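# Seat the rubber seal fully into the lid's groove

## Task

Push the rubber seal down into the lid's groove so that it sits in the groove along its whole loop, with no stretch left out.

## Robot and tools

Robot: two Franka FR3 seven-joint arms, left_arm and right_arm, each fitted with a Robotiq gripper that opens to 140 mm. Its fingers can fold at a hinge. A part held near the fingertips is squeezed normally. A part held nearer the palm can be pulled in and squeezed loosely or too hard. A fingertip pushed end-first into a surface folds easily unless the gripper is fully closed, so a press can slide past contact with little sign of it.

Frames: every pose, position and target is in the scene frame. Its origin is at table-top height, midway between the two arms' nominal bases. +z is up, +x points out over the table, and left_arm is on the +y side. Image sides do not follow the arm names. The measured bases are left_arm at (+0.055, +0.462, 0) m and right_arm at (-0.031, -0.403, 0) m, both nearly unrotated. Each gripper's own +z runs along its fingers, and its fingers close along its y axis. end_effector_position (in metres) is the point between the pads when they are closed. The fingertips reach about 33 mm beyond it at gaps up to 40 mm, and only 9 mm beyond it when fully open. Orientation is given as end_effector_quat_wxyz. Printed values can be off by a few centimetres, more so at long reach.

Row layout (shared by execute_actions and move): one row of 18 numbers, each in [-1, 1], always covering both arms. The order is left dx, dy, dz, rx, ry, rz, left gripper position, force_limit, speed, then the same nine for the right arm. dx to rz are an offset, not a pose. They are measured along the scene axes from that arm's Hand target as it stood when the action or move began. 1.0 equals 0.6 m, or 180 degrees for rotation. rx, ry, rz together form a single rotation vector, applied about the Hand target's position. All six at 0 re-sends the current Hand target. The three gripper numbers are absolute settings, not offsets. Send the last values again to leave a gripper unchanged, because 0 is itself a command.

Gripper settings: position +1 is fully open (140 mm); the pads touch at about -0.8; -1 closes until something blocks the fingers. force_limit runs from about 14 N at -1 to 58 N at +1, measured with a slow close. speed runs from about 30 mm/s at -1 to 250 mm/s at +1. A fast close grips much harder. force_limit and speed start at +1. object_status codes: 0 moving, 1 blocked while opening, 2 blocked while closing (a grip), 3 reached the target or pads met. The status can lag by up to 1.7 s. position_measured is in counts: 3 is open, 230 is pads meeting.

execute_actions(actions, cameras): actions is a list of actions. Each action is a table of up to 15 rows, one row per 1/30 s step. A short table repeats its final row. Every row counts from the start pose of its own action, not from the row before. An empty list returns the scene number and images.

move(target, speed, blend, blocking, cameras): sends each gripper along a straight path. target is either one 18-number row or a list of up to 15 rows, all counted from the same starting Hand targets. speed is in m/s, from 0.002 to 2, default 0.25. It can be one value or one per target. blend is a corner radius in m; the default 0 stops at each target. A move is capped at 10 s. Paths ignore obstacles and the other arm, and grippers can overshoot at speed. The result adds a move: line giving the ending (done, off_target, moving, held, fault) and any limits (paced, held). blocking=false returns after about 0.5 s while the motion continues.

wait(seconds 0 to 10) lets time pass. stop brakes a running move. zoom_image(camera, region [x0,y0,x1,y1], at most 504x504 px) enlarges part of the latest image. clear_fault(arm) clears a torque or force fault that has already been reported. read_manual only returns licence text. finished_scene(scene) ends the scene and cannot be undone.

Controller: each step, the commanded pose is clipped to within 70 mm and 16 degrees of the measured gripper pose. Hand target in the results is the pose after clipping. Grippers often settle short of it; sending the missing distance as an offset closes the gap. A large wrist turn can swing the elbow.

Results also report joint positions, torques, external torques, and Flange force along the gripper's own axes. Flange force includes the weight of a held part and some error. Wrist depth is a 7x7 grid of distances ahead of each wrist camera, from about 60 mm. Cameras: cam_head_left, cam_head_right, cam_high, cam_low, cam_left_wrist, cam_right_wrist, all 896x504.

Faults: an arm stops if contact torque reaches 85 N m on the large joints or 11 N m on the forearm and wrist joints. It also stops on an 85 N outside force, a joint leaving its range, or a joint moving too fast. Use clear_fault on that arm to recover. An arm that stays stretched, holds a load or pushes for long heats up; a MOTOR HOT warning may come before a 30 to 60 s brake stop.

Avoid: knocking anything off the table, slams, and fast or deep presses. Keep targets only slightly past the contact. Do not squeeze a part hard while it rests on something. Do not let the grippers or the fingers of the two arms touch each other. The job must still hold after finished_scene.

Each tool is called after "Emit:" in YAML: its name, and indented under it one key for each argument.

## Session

Scene 1 done. Now scene 2.

Emit:
execute_actions:
  actions: []
  cameras: ["all"]

Emit:
zoom_image:
  camera: "cam_high"
  region: [420, 60, 740, 320]

Scene clock: 0.00 s.
left_arm: end_effector_position=(+0.1667, +0.3740, +0.3145) position_measured=3 object_status=3 end_effector_quat_wxyz=(+0.223, +0.571, -0.571, -0.547) | right_arm: end_effector_position=(+0.5371, -0.0951, +0.1326) position_measured=3 object_status=3 end_effector_quat_wxyz=(+0.055, +0.786, +0.613, +0.062)
Joint positions: left_arm=[-0.524 -0.082 0.044 -2.284 -0.089 0.942 -0.478] | right_arm=[0.493 0.277 0.04 -1.979 -0.151 2.388 -2.263]
Joint velocities: within noise
Joint torques (N m): no reading
External joint torques (N m): no reading
Flange force (N): no reading
Wrist depth (mm): cam_left_wrist=[275 271 320 2682 2338 2600 2089 / 293 266 259 255 223 2255 2197 / 334 282 255 239 218 222 2317 / - 130 288 256 225 141 2360 / - 130 2655 247 235 141 104 / - 2275 2404 250 236 229 99 / - 2404 2498 263 2929 237 -] | cam_right_wrist=[- 233 - - 1097 1180 1208 / - - - - 1169 1238 1245 / 226 235 - - 1127 1317 1525 / - 129 - - 1359 127 1429 / - 110 - - 1454 127 96 / - - - - - 1554 - / - - 314 - - 1624 -]
Hand target: left_arm +0.1667, +0.3740, +0.3145; +0.223, +0.571, -0.571, -0.547 | right_arm +0.5371, -0.0951, +0.1326; +0.055, +0.786, +0.613, +0.062
Tool commands: left_gripper/position=+1.0 left_gripper/force_limit=+1.0 left_gripper/speed=+1.0 right_gripper/position=+1.0 right_gripper/force_limit=+1.0 right_gripper/speed=+1.0

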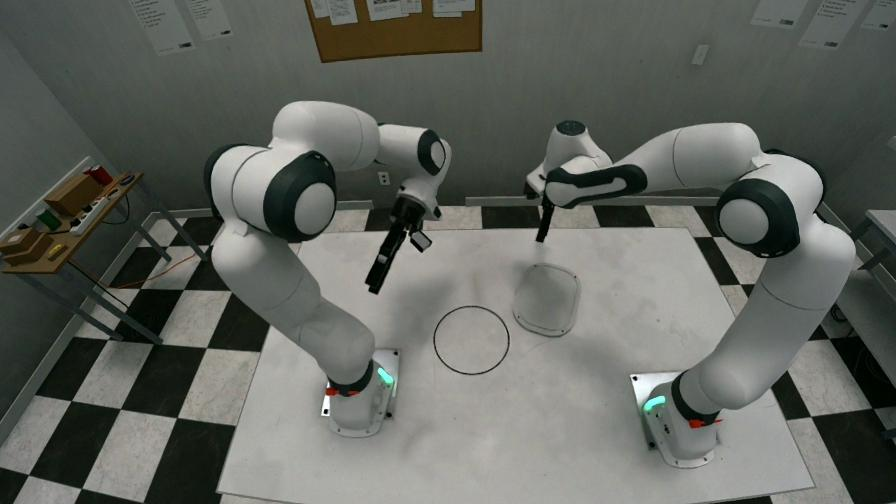

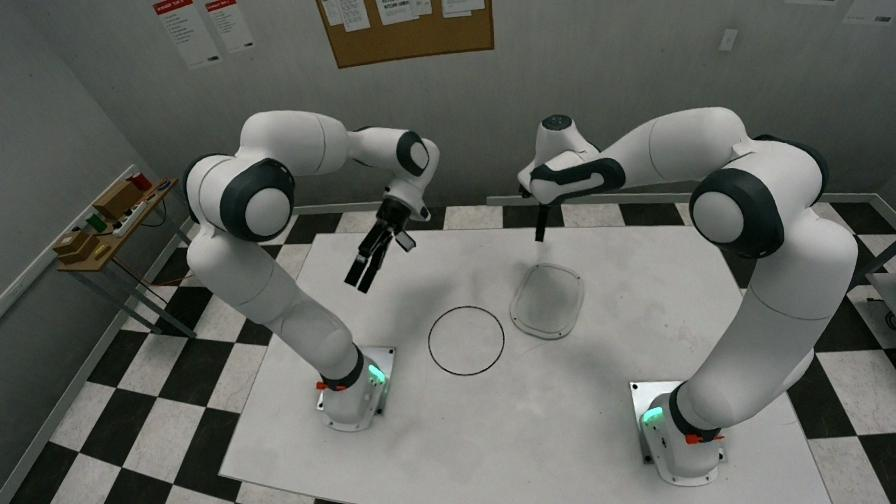

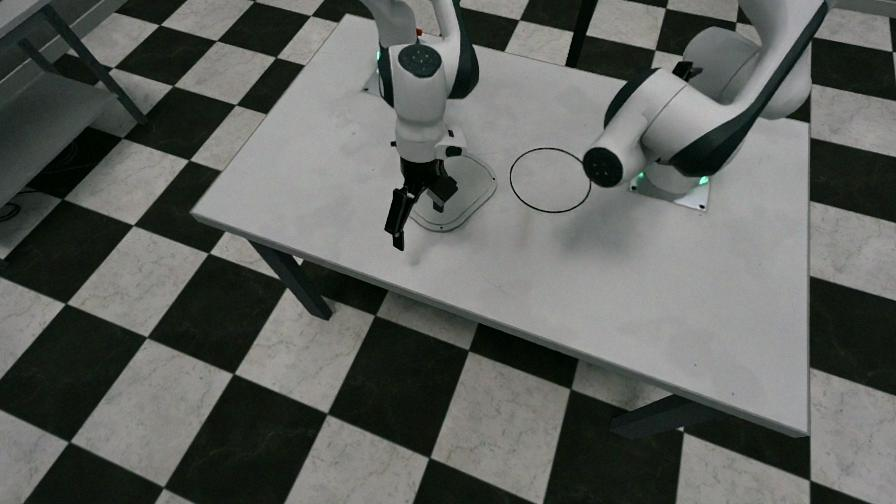

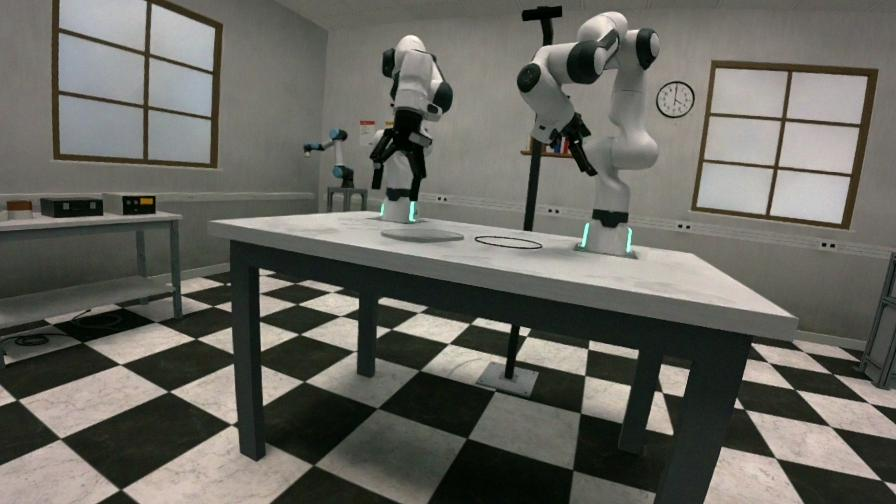

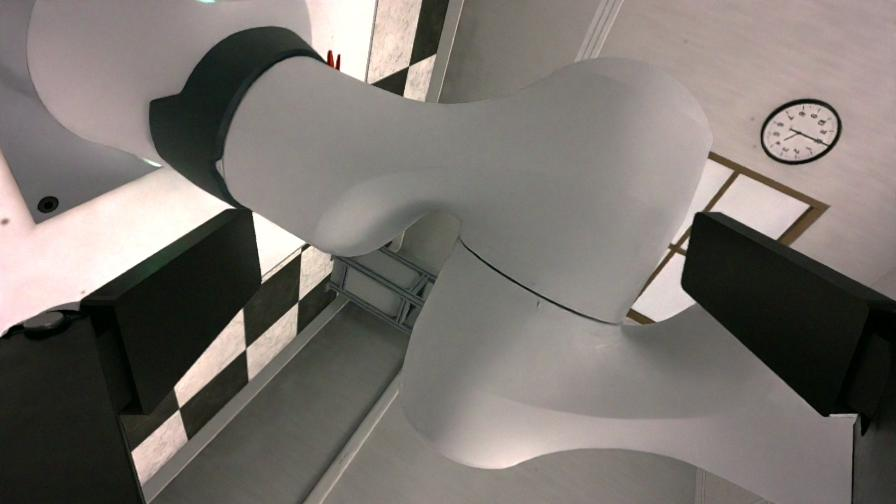

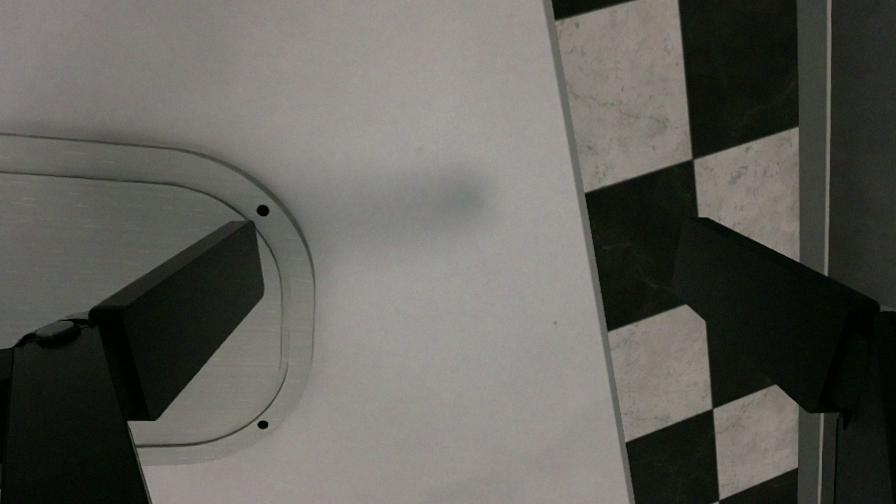

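Scaled by 1.575 from the camera's 896x504 image, which has a finer 1280x720 frame.

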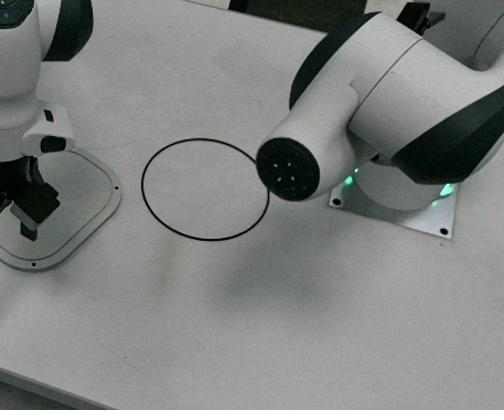

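Emit:
move:
  target: [0.0555,-0.34,-0.0242,-0.1558,-0.3704,0,-1,-1,-0.1,-0.3618,-0.0082,0.279,-0.0031,0.0526,0.0777,-1,-1,-0.1]
  speed: 0.4
  cameras: ["cam_left_wrist", "cam_right_wrist"]

Scene clock: 8.00 s.
left_arm: end_effector_position=(+0.1997, +0.1710, +0.2999) position_measured=233 object_status=3 end_effector_quat_wxyz=(-0.001, +0.704, -0.711, -0.002) | right_arm: end_effector_position=(+0.3218, -0.0999, +0.3004) position_measured=233 object_status=3 end_effector_quat_wxyz=(+0.003, +0.710, +0.705, +0.002)
Joint positions: left_arm=[-0.554 -0.832 -0.422 -2.522 -0.31 1.723 -0.783] | right_arm=[0.592 -0.303 0.11 -2.187 0.029 1.889 -2.448]
Joint velocities: left_arm=[0.001 0 -0.001 0 0 0.004 -0.007] | right_arm=[-0.001 -0.001 0 0 0.001 -0.003 -0.005]
Joint torques (N m): left_arm=[0.03 -4.48 8.08 23.75 0.46 3.03 -0.28] | right_arm=[1.42 -21.58 -2.31 24.58 1.19 2.38 -0.45]
External joint torques (N m): left_arm=[0.03 -1.54 0.69 0.25 -0.33 0.41 -0.28] | right_arm=[1.38 0.27 -1.02 -0.45 0.29 -0.23 -0.45]
Flange force (N): left_arm=[-3.9 2.8 0.2] | right_arm=[-1.4 -0.2 0.4]
Wrist depth (mm): cam_left_wrist=[403 - 405 408 - - 396 / 444 - 416 417 - 421 408 / 459 - - 441 450 427 427 / - 502 - 110 449 - - / 1482 - - - 92 - 497 / 1563 - - - - - 508 / - - - - - - -] | cam_right_wrist=[392 - - - - - 1238 / - 420 - - 412 - 1303 / - 437 - 418 - - 1359 / - - - 115 - - 1429 / - - - - - 1413 1498 / 485 - - - - - 1563 / - - - - - - -]
Hand target: left_arm +0.2000, +0.1700, +0.3000; +0.000, +0.707, -0.707, +0.000 | right_arm +0.3200, -0.1000, +0.3000; +0.000, +0.708, +0.707, +0.000
Off the commanded pose: left_arm 0.001 m, 1 deg | right_arm 0.002 m, 0 deg.
move: done
Images, in order (width x height): cam_left_wrist 896x504, cam_right_wrist 896x504.

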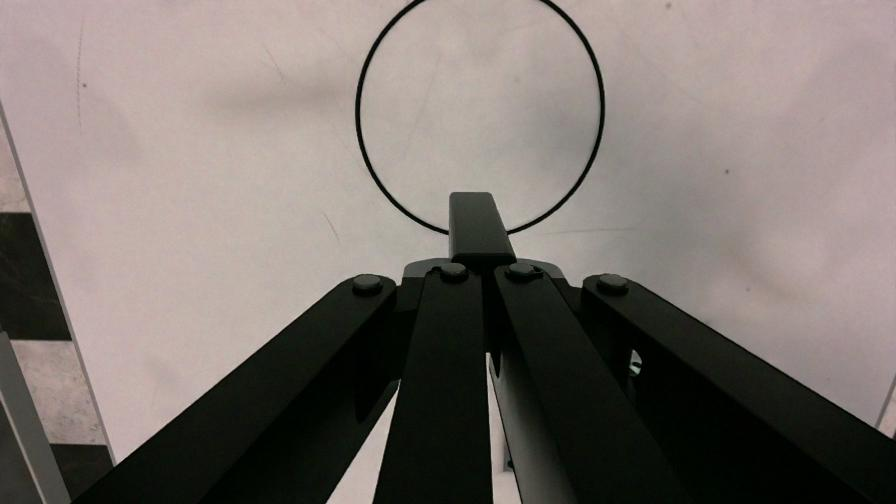

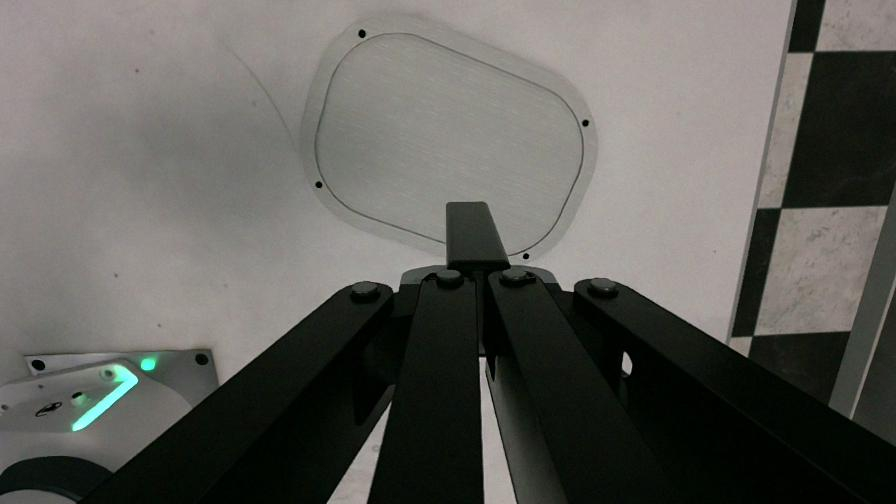

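Emit:
zoom_image:
  camera: "cam_right_wrist"
  region: [290, 0, 460, 130]

Emit:
zoom_image:
  camera: "cam_right_wrist"
  region: [450, 40, 620, 270]

Emit:
zoom_image:
  camera: "cam_right_wrist"
  region: [290, 120, 460, 260]

Scaled by 2.965 from the camera's 896x504 image, which has a finer 1280x720 frame.

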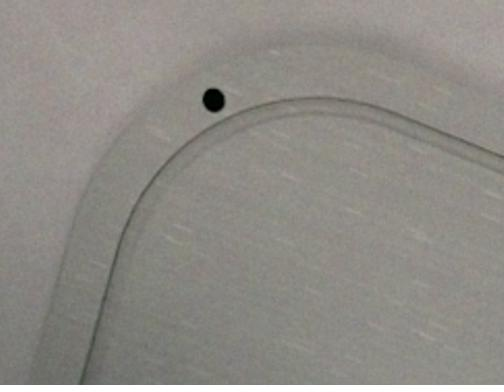

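Scaled by 2.191 from the camera's 896x504 image, which has a finer 1280x720 frame.

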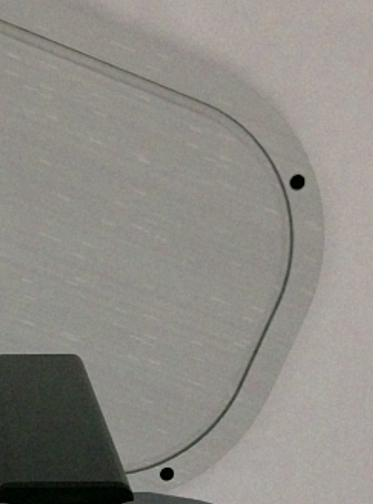

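Scaled by 2.965 from the camera's 896x504 image, which has a finer 1280x720 frame.

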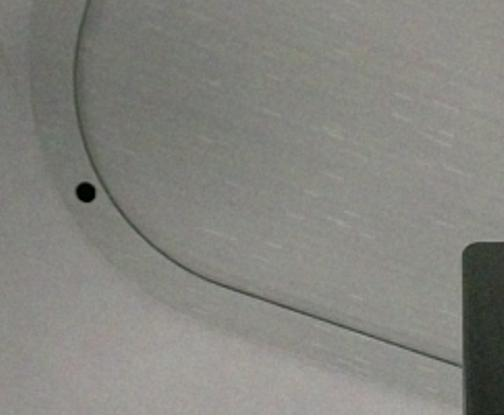

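Emit:
move:
  target: [0.3683,0.55,-0.1183,0,0,0.552,-0.324,-0.3,-0.2,-0.3007,0.2335,-0.3333,0,0,-0.6133,-0.6,-1,0]
  speed: 0.4
  cameras: ["cam_right_wrist"]

Scene clock: 29.40 s.
left_arm: end_effector_position=(+0.4190, +0.5002, +0.2280) position_measured=170 object_status=3 end_effector_quat_wxyz=(+0.000, +0.997, +0.078, -0.003) | right_arm: end_effector_position=(+0.1398, +0.0406, +0.1004) position_measured=205 object_status=3 end_effector_quat_wxyz=(-0.001, +0.985, -0.175, +0.000)
Joint positions: left_arm=[0.585 -0.632 -0.44 -2.594 -0.277 1.988 -1.383] | right_arm=[0.183 -0.071 1.025 -2.454 0.093 2.418 -0.083]
Joint velocities: left_arm=[within noise] | right_arm=[0 0 0 0.002 0 0 0.005]
Joint torques (N m): left_arm=[-0.63 -9.94 6.49 24.74 0.54 2.97 -0.2] | right_arm=[0.51 -11.79 -1.85 22.17 -0.05 2.35 0.28]
External joint torques (N m): left_arm=[-0.6 -1.03 0.66 1.06 -0.24 0.33 -0.2] | right_arm=[0.58 1.08 -0.01 0.77 -0.56 -0.25 0.28]
Flange force (N): left_arm=[-1.9 0.6 -2.3] | right_arm=[-0.6 -11.9 5.4]
Wrist depth (mm): cam_left_wrist=[344 338 334 331 328 - 332 / 361 360 353 353 354 - 344 / 383 371 375 362 366 370 352 / 1249 390 389 148 131 386 384 / 1356 - - 414 - - - / - - - 436 - - - / - - - 448 - - -] | cam_right_wrist=[- 218 - - - - - / - - - - - - - / - - - - - 240 - / - 259 - - 110 - 250 / - - - - 94 82 - / - - - - - - - / - - - - - - -]
Hand target: left_arm +0.4210, +0.5000, +0.2290; +0.000, +0.997, +0.082, +0.000 | right_arm +0.1396, +0.0401, +0.1000; +0.000, +0.984, -0.178, +0.000
Off the commanded pose: left_arm 0.002 m, 1 deg | right_arm 0.001 m, 0 deg.
move: done; limits=paced
Images, in order (width x height): cam_right_wrist 896x504.

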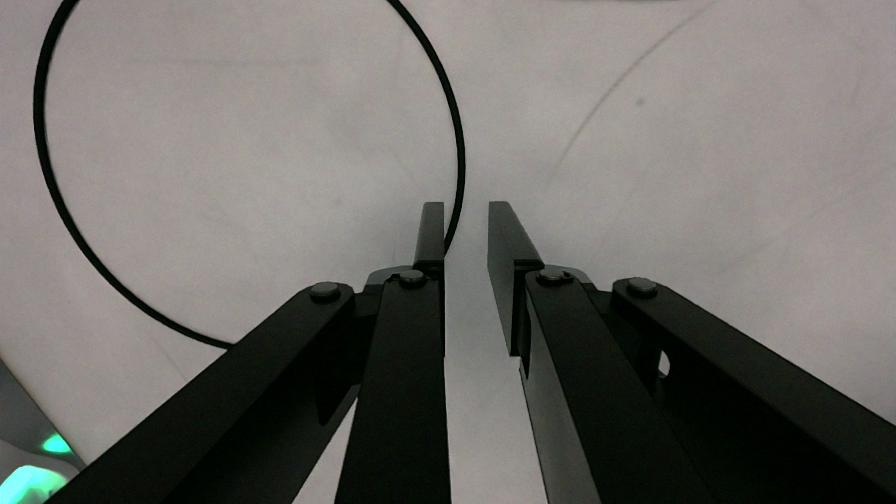

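Emit:
move:
  target: [0,0,0,0,0,0,-0.324,-0.3,-0.2,0.0168,-0.0027,-0.0757,0,0,0,-0.6,-1,0]
  speed: 0.15
  cameras: ["cam_right_wrist"]

Emit:
zoom_image:
  camera: "cam_right_wrist"
  region: [380, 60, 580, 280]

Scene clock: 37.00 s.
left_arm: end_effector_position=(+0.4190, +0.5002, +0.2280) position_measured=170 object_status=3 end_effector_quat_wxyz=(+0.000, +0.997, +0.078, -0.003) | right_arm: end_effector_position=(+0.1491, +0.0376, +0.0547) position_measured=205 object_status=3 end_effector_quat_wxyz=(+0.001, +0.985, -0.175, -0.001)
Joint positions: left_arm=[0.585 -0.632 -0.44 -2.594 -0.277 1.988 -1.383] | right_arm=[0.208 0.119 0.963 -2.469 -0.168 2.528 0.085]
Joint velocities: left_arm=[within noise] | right_arm=[0 -0.001 0 0 0 0 0.005]
Joint torques (N m): left_arm=[-0.67 -9.9 6.58 24.71 0.55 2.98 -0.17] | right_arm=[1.41 -16.64 1.67 20.33 -0.13 2.77 0.21]
External joint torques (N m): left_arm=[-0.63 -1 0.76 1.08 -0.23 0.35 -0.17] | right_arm=[1.48 1.16 -1.1 0.77 -0.57 0.2 0.21]
Flange force (N): left_arm=[-1.8 0.4 -2.4] | right_arm=[-1.4 -15.8 13.6]
Wrist depth (mm): cam_left_wrist=[339 334 - 338 336 319 330 / 357 - - 343 350 351 354 / 1255 378 375 - 369 369 361 / 1356 - - 389 120 391 380 / 1393 - - 408 - - - / - - - 430 - - - / - - - 458 - - -] | cam_right_wrist=[- - - - - - - / - - - - 183 - 184 / - - - - - - - / 208 205 205 - 115 204 - / - - - - 94 82 - / - - - - - - - / - - - - - - -]
Hand target: left_arm +0.4210, +0.5000, +0.2290; +0.000, +0.997, +0.082, +0.000 | right_arm +0.1497, +0.0385, +0.0546; +0.000, +0.984, -0.178, +0.000
Off the commanded pose: left_arm 0.002 m, 1 deg | right_arm 0.001 m, 0 deg.
move: done
Images, in order (width x height): cam_right_wrist 896x504.

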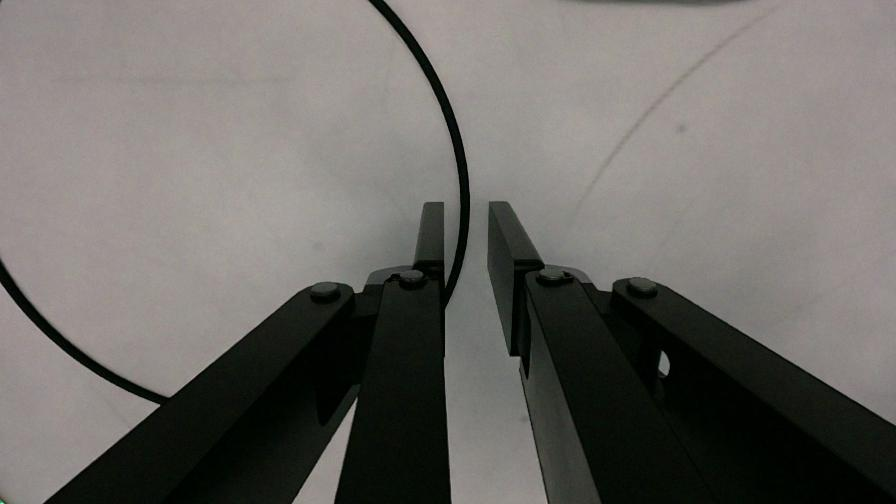

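Scaled by 2.291 from the camera's 896x504 image, which has a finer 1280x720 frame.

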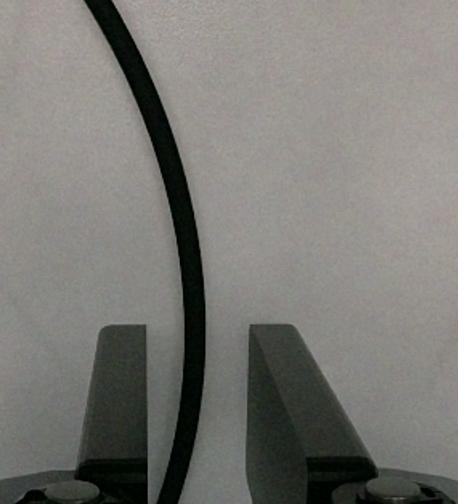

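Emit:
move:
  target:
    - [0,0,0,0,0,0,-0.324,-0.3,-0.2,0.0060,-0.0020,-0.0377,0,0,0,-0.6,-1,0]
    - [0,0,0,0,0,0,-0.324,-0.3,-0.2,0.0060,-0.0020,-0.0377,0,0,0,-1,-1,-1]
  speed: [0.08, 0.08]
  cameras: ["cam_right_wrist"]

Emit:
zoom_image:
  camera: "cam_right_wrist"
  region: [380, 60, 580, 280]

Scene clock: 40.57 s.
left_arm: end_effector_position=(+0.4190, +0.5002, +0.2280) position_measured=170 object_status=3 end_effector_quat_wxyz=(+0.000, +0.997, +0.078, -0.003) | right_arm: end_effector_position=(+0.1525, +0.0363, +0.0318) position_measured=230 object_status=3 end_effector_quat_wxyz=(+0.002, +0.984, -0.176, -0.001)
Joint positions: left_arm=[0.585 -0.632 -0.44 -2.594 -0.277 1.988 -1.383] | right_arm=[0.268 0.197 0.881 -2.469 -0.283 2.573 0.16]
Joint torques (N m): left_arm=[-0.66 -9.94 6.54 24.7 0.55 2.99 -0.18] | right_arm=[1.86 -20.27 3.61 19.2 0.18 2.79 0.16]
External joint torques (N m): left_arm=[-0.64 -1.12 0.72 1.12 -0.23 0.36 -0.18] | right_arm=[1.92 0.64 -0.78 0.78 -0.23 0.23 0.16]
Flange force (N): left_arm=[-2.1 0.6 -2.5] | right_arm=[-2.7 -11.3 10.9]
Wrist depth (mm): cam_left_wrist=[- - 334 333 335 332 326 / - 355 355 363 349 344 348 / 1208 376 369 370 384 - 360 / 1300 394 - 149 120 388 388 / 1385 - - 423 - - 401 / - - - - - - - / - - - 456 - - -] | cam_right_wrist=[156 - - - - - - / - - - - - - - / - - - - - - - / - - - 112 - - - / - - - - - - - / - - - - - - - / - - - - - - -]
Hand target: left_arm +0.4210, +0.5000, +0.2290; +0.000, +0.997, +0.082, +0.000 | right_arm +0.1533, +0.0373, +0.0320; +0.000, +0.984, -0.178, +0.000
Off the commanded pose: left_arm 0.002 m, 1 deg | right_arm 0.001 m, 0 deg.
move: done
Images, in order (width x height): cam_right_wrist 896x504.

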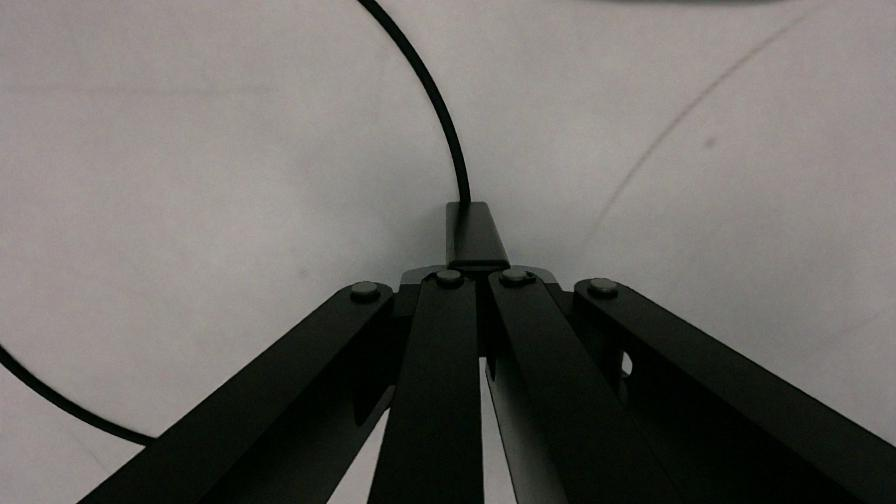

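Scaled by 2.291 from the camera's 896x504 image, which has a finer 1280x720 frame.

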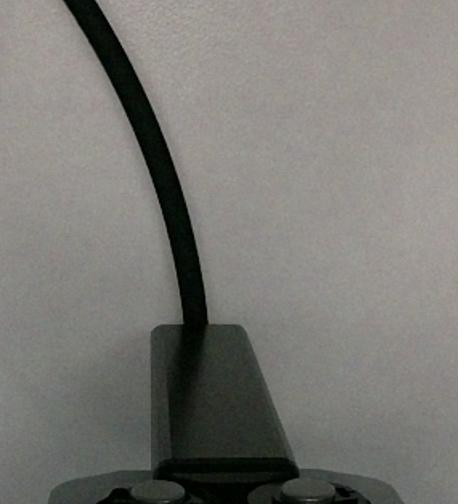

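Emit:
move:
  target:
    - [0,0,0,0,0,0,-0.324,-0.3,-0.2,0.0006,0.0012,0,0,0,0,-0.6,-1,0]
    - [0,0,0,0,0,0,-0.324,-0.3,-0.2,0.0006,0.0012,-0.0040,0,0,0,-0.6,-1,0]
    - [0,0,0,0,0,0,-0.324,-0.3,-0.2,0.0006,0.0012,-0.0040,0,0,0,-1,-1,-1]
  speed: [0.05, 0.02, 0.05]
  cameras: ["cam_right_wrist"]

Emit:
zoom_image:
  camera: "cam_right_wrist"
  region: [380, 60, 580, 280]

Scene clock: 43.87 s.
left_arm: end_effector_position=(+0.4190, +0.5002, +0.2280) position_measured=170 object_status=3 end_effector_quat_wxyz=(+0.000, +0.997, +0.078, -0.003) | right_arm: end_effector_position=(+0.1531, +0.0371, +0.0296) position_measured=225 object_status=2 end_effector_quat_wxyz=(+0.002, +0.984, -0.176, +0.000)
Joint positions: left_arm=[0.585 -0.632 -0.44 -2.594 -0.277 1.988 -1.383] | right_arm=[0.286 0.204 0.861 -2.466 -0.292 2.578 0.166]
Joint torques (N m): left_arm=[-0.64 -9.92 6.54 24.71 0.56 2.98 -0.19] | right_arm=[1.54 -20.64 3.21 18.96 0.22 2.81 0.2]
External joint torques (N m): left_arm=[-0.61 -1.03 0.72 1.07 -0.22 0.35 -0.19] | right_arm=[1.47 0.94 -1.42 0.57 -0.17 0.23 0.2]
Flange force (N): left_arm=[-1.9 0.5 -2.4] | right_arm=[-1.7 -11.4 12.4]
Wrist depth (mm): cam_left_wrist=[351 340 339 338 333 334 329 / 362 359 - 351 348 348 342 / 382 375 378 372 379 362 368 / 398 393 386 386 120 379 - / 404 - - 415 - - - / - - - 436 - - - / - - - 456 - - -] | cam_right_wrist=[156 - - - - - - / 161 - - - - - - / - - - - - - - / - - - 115 - - - / - - - - - - - / - - - - - - - / - - - - - - -]
Hand target: left_arm +0.4210, +0.5000, +0.2290; +0.000, +0.997, +0.082, +0.000 | right_arm +0.1537, +0.0380, +0.0296; +0.000, +0.984, -0.178, +0.000
Off the commanded pose: left_arm 0.002 m, 1 deg | right_arm 0.001 m, 0 deg.
move: done
Images, in order (width x height): cam_right_wrist 896x504.

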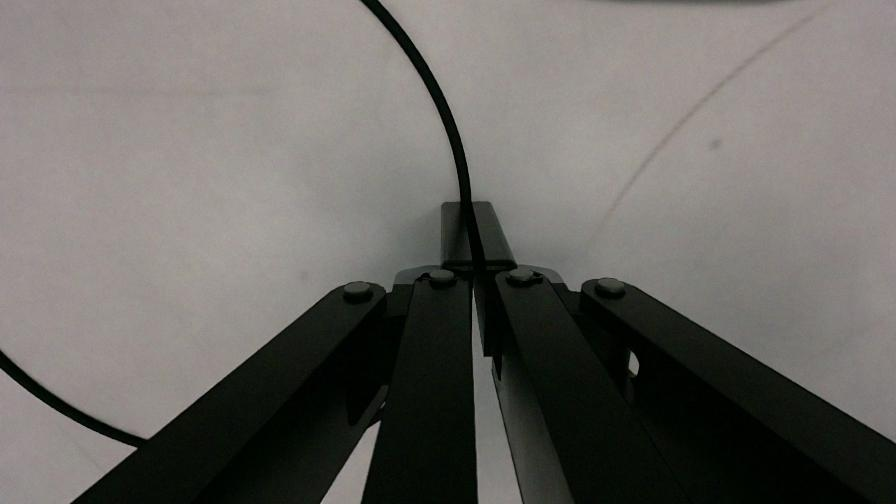

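Scaled by 2.291 from the camera's 896x504 image, which has a finer 1280x720 frame.

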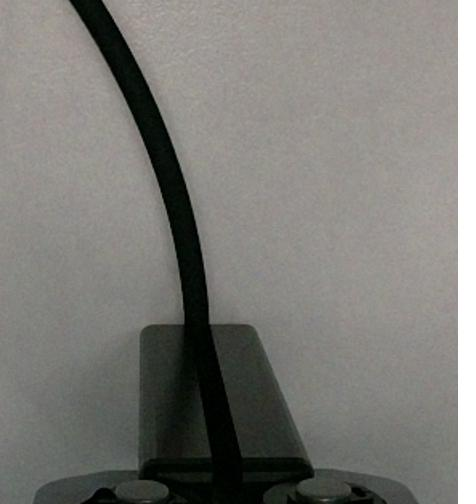

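Emit:
move:
  target:
    - [0,0,0,0,0,0,-0.324,-0.3,-0.2,0.0188,0.0117,0.4173,0,0,0,-1,-1,-1]
    - [0,0,0,0,0,0,-0.324,-0.3,-0.2,0.3305,-0.0833,0.4173,0,0,0,-1,-1,-1]
  speed: [0.2, 0.2]
  blend: [0.04, 0]
  cameras: ["cam_high", "cam_head_right", "cam_right_wrist"]

Scene clock: 50.77 s.
left_arm: end_effector_position=(+0.4190, +0.5002, +0.2280) position_measured=170 object_status=3 end_effector_quat_wxyz=(+0.000, +0.997, +0.078, -0.003) | right_arm: end_effector_position=(+0.3526, -0.0119, +0.2806) position_measured=225 object_status=2 end_effector_quat_wxyz=(-0.002, +0.983, -0.184, +0.000)
Joint positions: left_arm=[0.585 -0.632 -0.44 -2.594 -0.277 1.988 -1.383] | right_arm=[0.177 -0.048 0.608 -1.958 0.032 1.92 -0.429]
Joint velocities: left_arm=[within noise] | right_arm=[0 -0.001 0 0 0 -0.001 -0.006]
Joint torques (N m): left_arm=[-0.68 -9.91 6.55 24.76 0.55 2.97 -0.15] | right_arm=[1.41 -23.34 -1.51 25.71 0.15 2.4 -0.47]
External joint torques (N m): left_arm=[-0.69 -1.02 0.69 1.17 -0.24 0.35 -0.15] | right_arm=[1.22 1.65 -0.76 0.72 -0.59 -0.23 -0.47]
Flange force (N): left_arm=[-1.7 0.6 -2.5] | right_arm=[4.2 -8.2 -1.2]
Wrist depth (mm): cam_left_wrist=[343 344 338 - - 333 332 / 1084 353 355 355 351 348 350 / 1255 376 376 - 361 367 - / 1356 - - 384 131 389 393 / 1385 - - - - - - / - - - - - - - / - - - 455 - - -] | cam_right_wrist=[- - 385 367 - - - / - - 398 - - - - / - - - - - - - / - 444 447 115 - - - / - - - - - - 470 / 502 - - - - - - / - - - - - - -]
Hand target: left_arm +0.4210, +0.5000, +0.2290; +0.000, +0.997, +0.082, +0.000 | right_arm +0.3520, -0.0120, +0.2800; +0.000, +0.984, -0.178, +0.000
Off the commanded pose: left_arm 0.002 m, 1 deg | right_arm 0.001 m, 1 deg.
move: done
Images, in order (width x height): cam_head_right 896x504, cam_high 896x504, cam_right_wrist 896x504.

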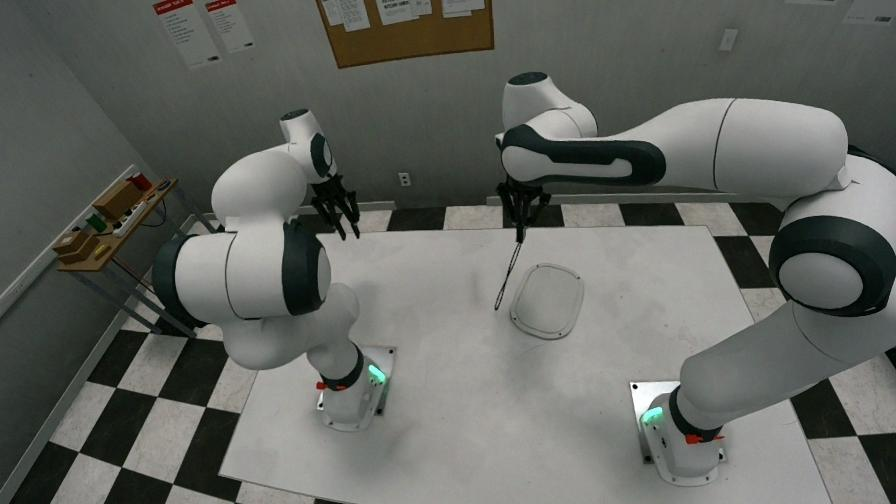

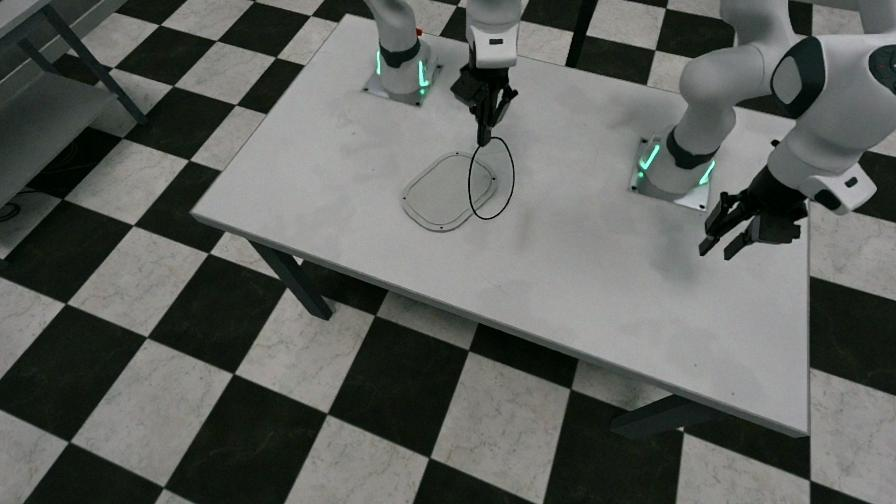

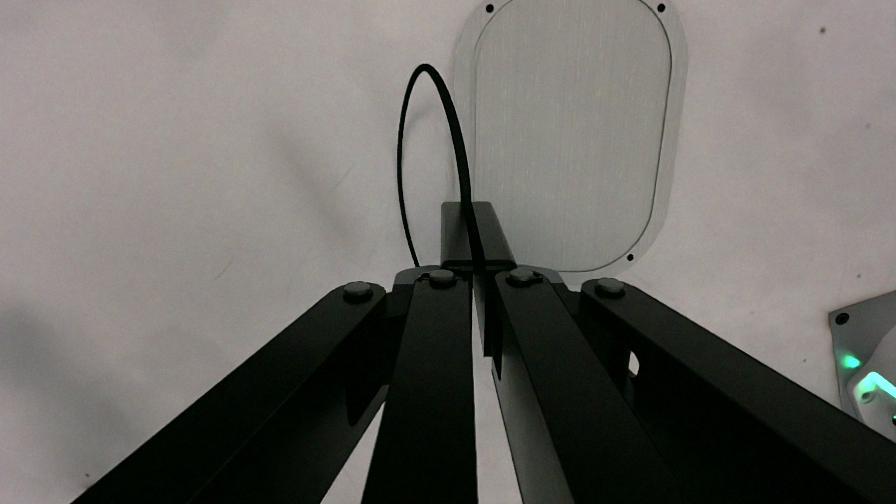

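Emit:
move:
  target:
    - [0,0,0,0,0,0,-0.324,-0.3,-0.2,-0.0008,-0.0038,-0.0610,0,0,0,-1,-1,-1]
    - [0,0,0,0,0,0,-0.324,-0.3,-0.2,-0.0380,-0.1033,-0.1017,0,0,0,-1,-1,-1]
    - [0,0,0,0,0,0,-0.324,-0.3,-0.2,-0.0718,-0.1943,-0.1833,0,0,0,-1,-1,-1]
    - [0,0,0,0,0,0,-0.324,-0.3,-0.2,-0.0938,-0.2535,-0.2927,0,0,0,-1,-1,-1]
    - [0,0,0,0,0,0,-0.324,-0.3,-0.2,-0.1008,-0.2723,-0.3667,0,0,0,-1,-1,-1]
  speed: [0.1,0.15,0.15,0.15,0.1]
  blend: [0.01,0.02,0.02,0.02,0]
  cameras: ["cam_high", "cam_right_wrist"]

Emit:
zoom_image:
  camera: "cam_high"
  region: [370, 100, 570, 260]

Emit:
zoom_image:
  camera: "cam_right_wrist"
  region: [380, 60, 580, 280]

Scene clock: 57.50 s.
left_arm: end_effector_position=(+0.4190, +0.5002, +0.2280) position_measured=170 object_status=3 end_effector_quat_wxyz=(+0.000, +0.997, +0.078, -0.003) | right_arm: end_effector_position=(+0.2913, -0.1747, +0.0608) position_measured=225 object_status=2 end_effector_quat_wxyz=(+0.000, +0.983, -0.182, -0.001)
Joint positions: left_arm=[0.585 -0.632 -0.44 -2.594 -0.277 1.988 -1.383] | right_arm=[0.186 -0.179 0.457 -2.732 0.147 2.566 -0.693]
Joint velocities: left_arm=[within noise] | right_arm=[-0.001 0 -0.002 0 0.001 0.005 0]
Joint torques (N m): left_arm=[-0.64 -9.95 6.52 24.69 0.57 2.98 -0.19] | right_arm=[1.02 -17.41 -2.58 19.19 -0.1 2.99 -0.45]
External joint torques (N m): left_arm=[-0.71 -1.09 0.61 1.08 -0.22 0.34 -0.19] | right_arm=[1.01 1.15 -0.55 -0.21 -0.53 0.34 -0.45]
Flange force (N): left_arm=[-2.1 0.8 -2.4] | right_arm=[2.0 -1.1 4.1]
Wrist depth (mm): cam_left_wrist=[1103 337 341 336 334 338 331 / 359 355 359 - 360 351 347 / 1300 374 375 - 356 366 363 / 1300 400 387 386 120 371 - / 1593 - - - - - - / - - - - - - - / - - - 451 - - -] | cam_right_wrist=[- 172 173 173 - - - / - 183 179 178 - - - / 192 190 - 187 - - - / 202 - - 115 206 - - / - - - - - - - / - - - - - - - / - - - - - - -]
Hand target: left_arm +0.4210, +0.5000, +0.2290; +0.000, +0.997, +0.082, +0.000 | right_arm +0.2915, -0.1754, +0.0599; +0.000, +0.984, -0.178, +0.000
Off the commanded pose: left_arm 0.002 m, 1 deg | right_arm 0.001 m, 1 deg.
move: done
Images, in order (width x height): cam_high 896x504, cam_right_wrist 896x504.

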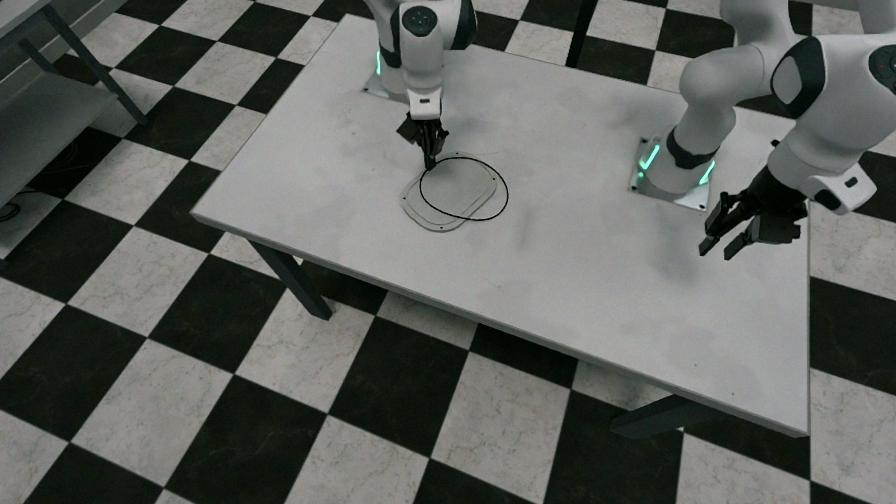

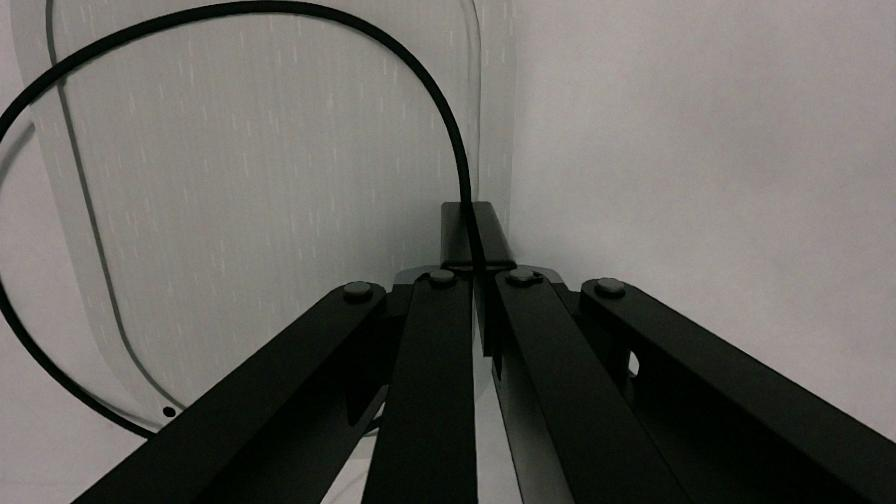

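Scaled by 2.520 from the camera's 896x504 image, which has a finer 1280x720 frame.

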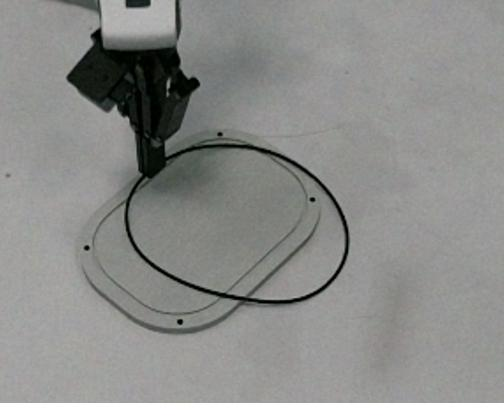

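Scaled by 2.291 from the camera's 896x504 image, which has a finer 1280x720 frame.

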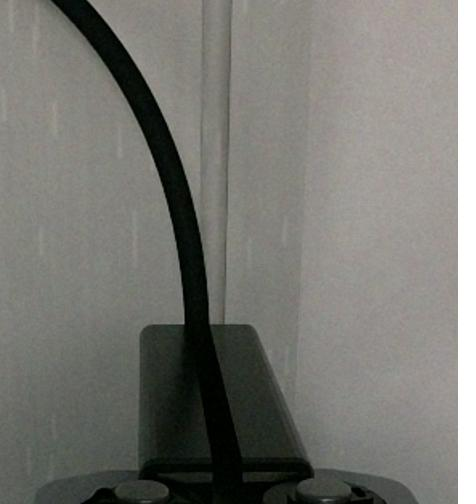

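Emit:
move:
  target: [0,0,0,0,0,0,-0.324,-0.3,-0.2,-0.0020,-0.0055,-0.0265,0,0,0,-1,-1,-1]
  speed: 0.06
  cameras: ["cam_right_wrist"]

Emit:
zoom_image:
  camera: "cam_right_wrist"
  region: [400, 60, 600, 280]

Scene clock: 60.50 s.
left_arm: end_effector_position=(+0.4190, +0.5002, +0.2280) position_measured=170 object_status=3 end_effector_quat_wxyz=(+0.000, +0.997, +0.078, -0.003) | right_arm: end_effector_position=(+0.2904, -0.1783, +0.0449) position_measured=225 object_status=2 end_effector_quat_wxyz=(+0.000, +0.984, -0.177, -0.001)
Joint positions: left_arm=[0.585 -0.632 -0.44 -2.594 -0.277 1.988 -1.383] | right_arm=[0.178 -0.136 0.457 -2.748 0.124 2.621 -0.693]
Joint velocities: left_arm=[within noise] | right_arm=[-0.001 -0.001 0 0.001 -0.002 0.005 -0.001]
Joint torques (N m): left_arm=[-0.66 -9.9 6.56 24.73 0.56 2.98 -0.13] | right_arm=[0.68 -18.04 -1.85 18.33 -0.14 2.82 0.18]
External joint torques (N m): left_arm=[-0.63 -0.93 0.73 1.01 -0.22 0.34 -0.13] | right_arm=[0.72 1.16 -0.28 -0.22 -0.53 0.17 0.18]
Flange force (N): left_arm=[-1.8 0.4 -2.2] | right_arm=[1.6 -3.2 5.2]
Wrist depth (mm): cam_left_wrist=[354 338 336 332 - - 329 / 360 354 352 - 348 351 344 / 1334 368 - 371 369 354 - / 1274 397 387 385 120 402 393 / 1416 - - 424 - - 396 / - - - 468 - - - / - - - 452 - - -] | cam_right_wrist=[155 156 155 158 - - 167 / - - 165 167 - - - / 172 168 171 170 183 - - / - - - 116 - - - / 196 - - - - - - / - - - - - - - / - - - - - - -]
Hand target: left_arm +0.4210, +0.5000, +0.2290; +0.000, +0.997, +0.082, +0.000 | right_arm +0.2903, -0.1787, +0.0440; +0.000, +0.984, -0.178, +0.000
Off the commanded pose: left_arm 0.002 m, 1 deg | right_arm 0.001 m, 0 deg.
move: done
Images, in order (width x height): cam_right_wrist 896x504.

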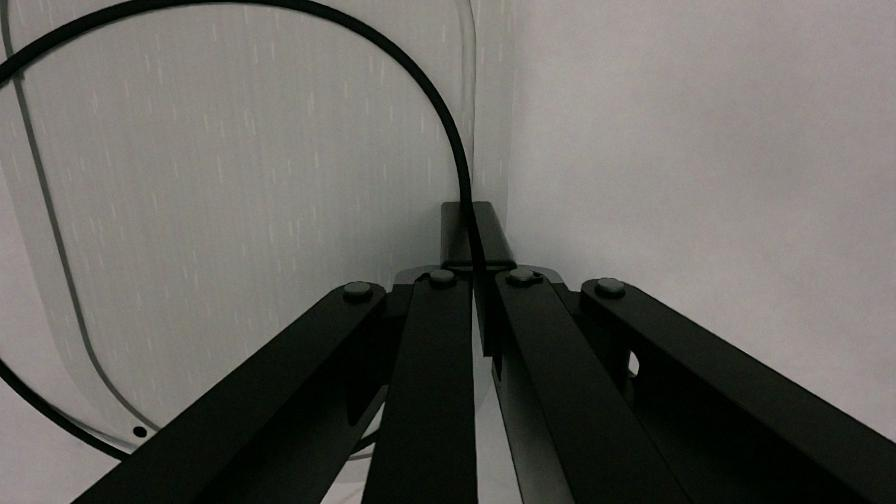

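Scaled by 2.291 from the camera's 896x504 image, which has a finer 1280x720 frame.

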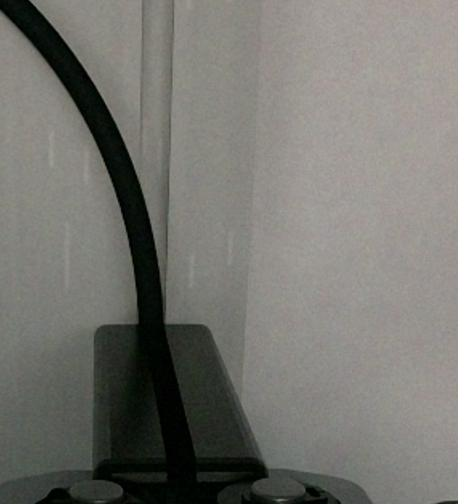

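Emit:
move:
  target:
    - [0,0,0,0,0,0,-0.324,-0.3,-0.2,-0.0028,-0.0017,-0.0178,0,0,0,-1,-1,-1]
    - [0,0,0,0,0,0,-0.324,-0.3,-0.2,-0.0018,-0.0010,-0.0142,0,0,0,-0.68,-1,0]
    - [0,0,0,0,0,0,-0.324,-0.3,-0.2,0.0002,0.0005,-0.0013,0,0,0,-0.68,-1,0]
    - [0,0,0,0,0,0,-0.324,-0.3,-0.2,0.0002,0.0005,-0.0013,0,0,0,-1,-1,-0.1]
    - [0,0,0,0,0,0,-0.324,-0.3,-0.2,-0.0028,-0.0017,-0.0178,0,0,0,-1,-1,-0.1]
    - [0,0,0,0,0,0,-0.324,-0.3,-0.2,0.0002,0.0005,0.0008,0,0,0,-1,-1,-0.1]
  speed: [0.05,0.05,0.15,0.1,0.05,0.1]
  cameras: ["cam_right_wrist"]

Emit:
zoom_image:
  camera: "cam_right_wrist"
  region: [400, 60, 600, 280]

Scene clock: 67.17 s.
left_arm: end_effector_position=(+0.4190, +0.5002, +0.2280) position_measured=170 object_status=3 end_effector_quat_wxyz=(+0.000, +0.997, +0.078, -0.003) | right_arm: end_effector_position=(+0.2905, -0.1785, +0.0439) position_measured=233 object_status=3 end_effector_quat_wxyz=(+0.001, +0.984, -0.179, +0.001)
Joint positions: left_arm=[0.585 -0.632 -0.44 -2.594 -0.277 1.988 -1.383] | right_arm=[0.174 -0.134 0.462 -2.749 0.116 2.626 -0.681]
Joint velocities: left_arm=[within noise] | right_arm=[0 0.001 -0.001 0 0.001 -0.004 0.001]
Joint torques (N m): left_arm=[-0.67 -9.91 6.54 24.68 0.56 2.98 -0.2] | right_arm=[1.26 -19.28 -2.45 19.13 0.76 2.53 -0.45]
External joint torques (N m): left_arm=[-0.69 -1.01 0.66 1.03 -0.23 0.35 -0.2] | right_arm=[1.34 -0.11 -0.84 0.57 0.36 -0.14 -0.45]
Flange force (N): left_arm=[-1.9 0.7 -2.2] | right_arm=[-0.7 1.9 -4.0]
Wrist depth (mm): cam_left_wrist=[- 339 - 337 339 333 343 / 1158 354 361 351 350 353 - / 1249 373 372 366 367 366 355 / 1281 - 389 385 120 398 - / 1440 - - 418 - - - / - - - 435 - - - / - - - 443 - - -] | cam_right_wrist=[- - 157 - - - - / - 166 - 165 174 - - / 173 - - 170 - - - / - 181 - 112 - - - / - - - - - - - / - - - - - - - / - - - - - - -]
Hand target: left_arm +0.4210, +0.5000, +0.2290; +0.000, +0.997, +0.082, +0.000 | right_arm +0.2904, -0.1784, +0.0445; +0.000, +0.984, -0.178, +0.000
Off the commanded pose: left_arm 0.002 m, 1 deg | right_arm 0.001 m, 0 deg.
move: done; target 2's new numbers were sent with right_arm's hand 0.005 m and 1 deg from that target
Images, in order (width x height): cam_right_wrist 896x504.

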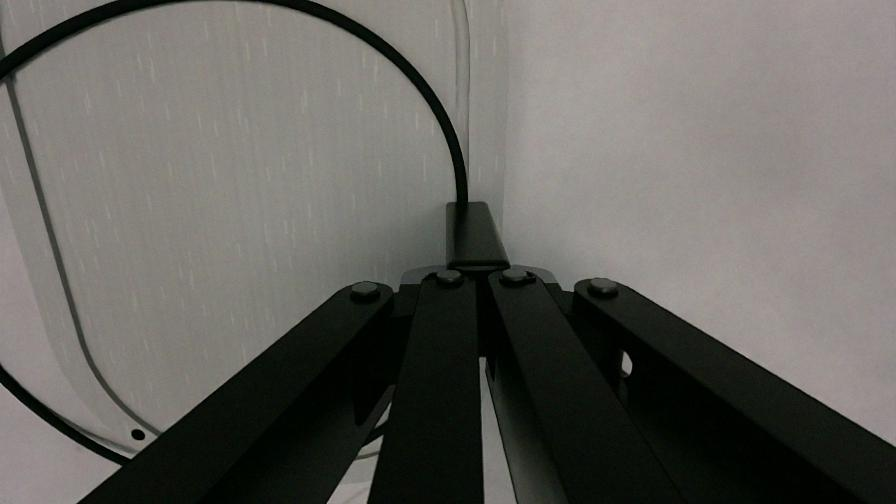

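Scaled by 2.291 from the camera's 896x504 image, which has a finer 1280x720 frame.

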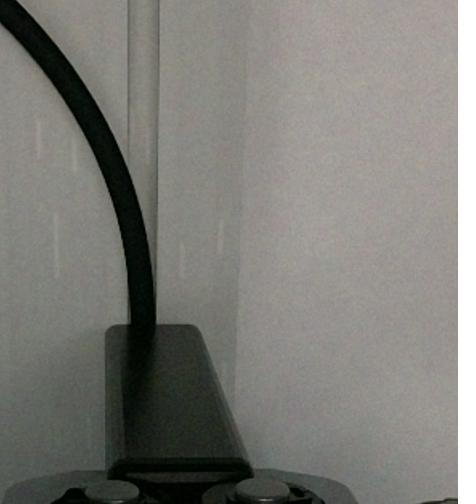

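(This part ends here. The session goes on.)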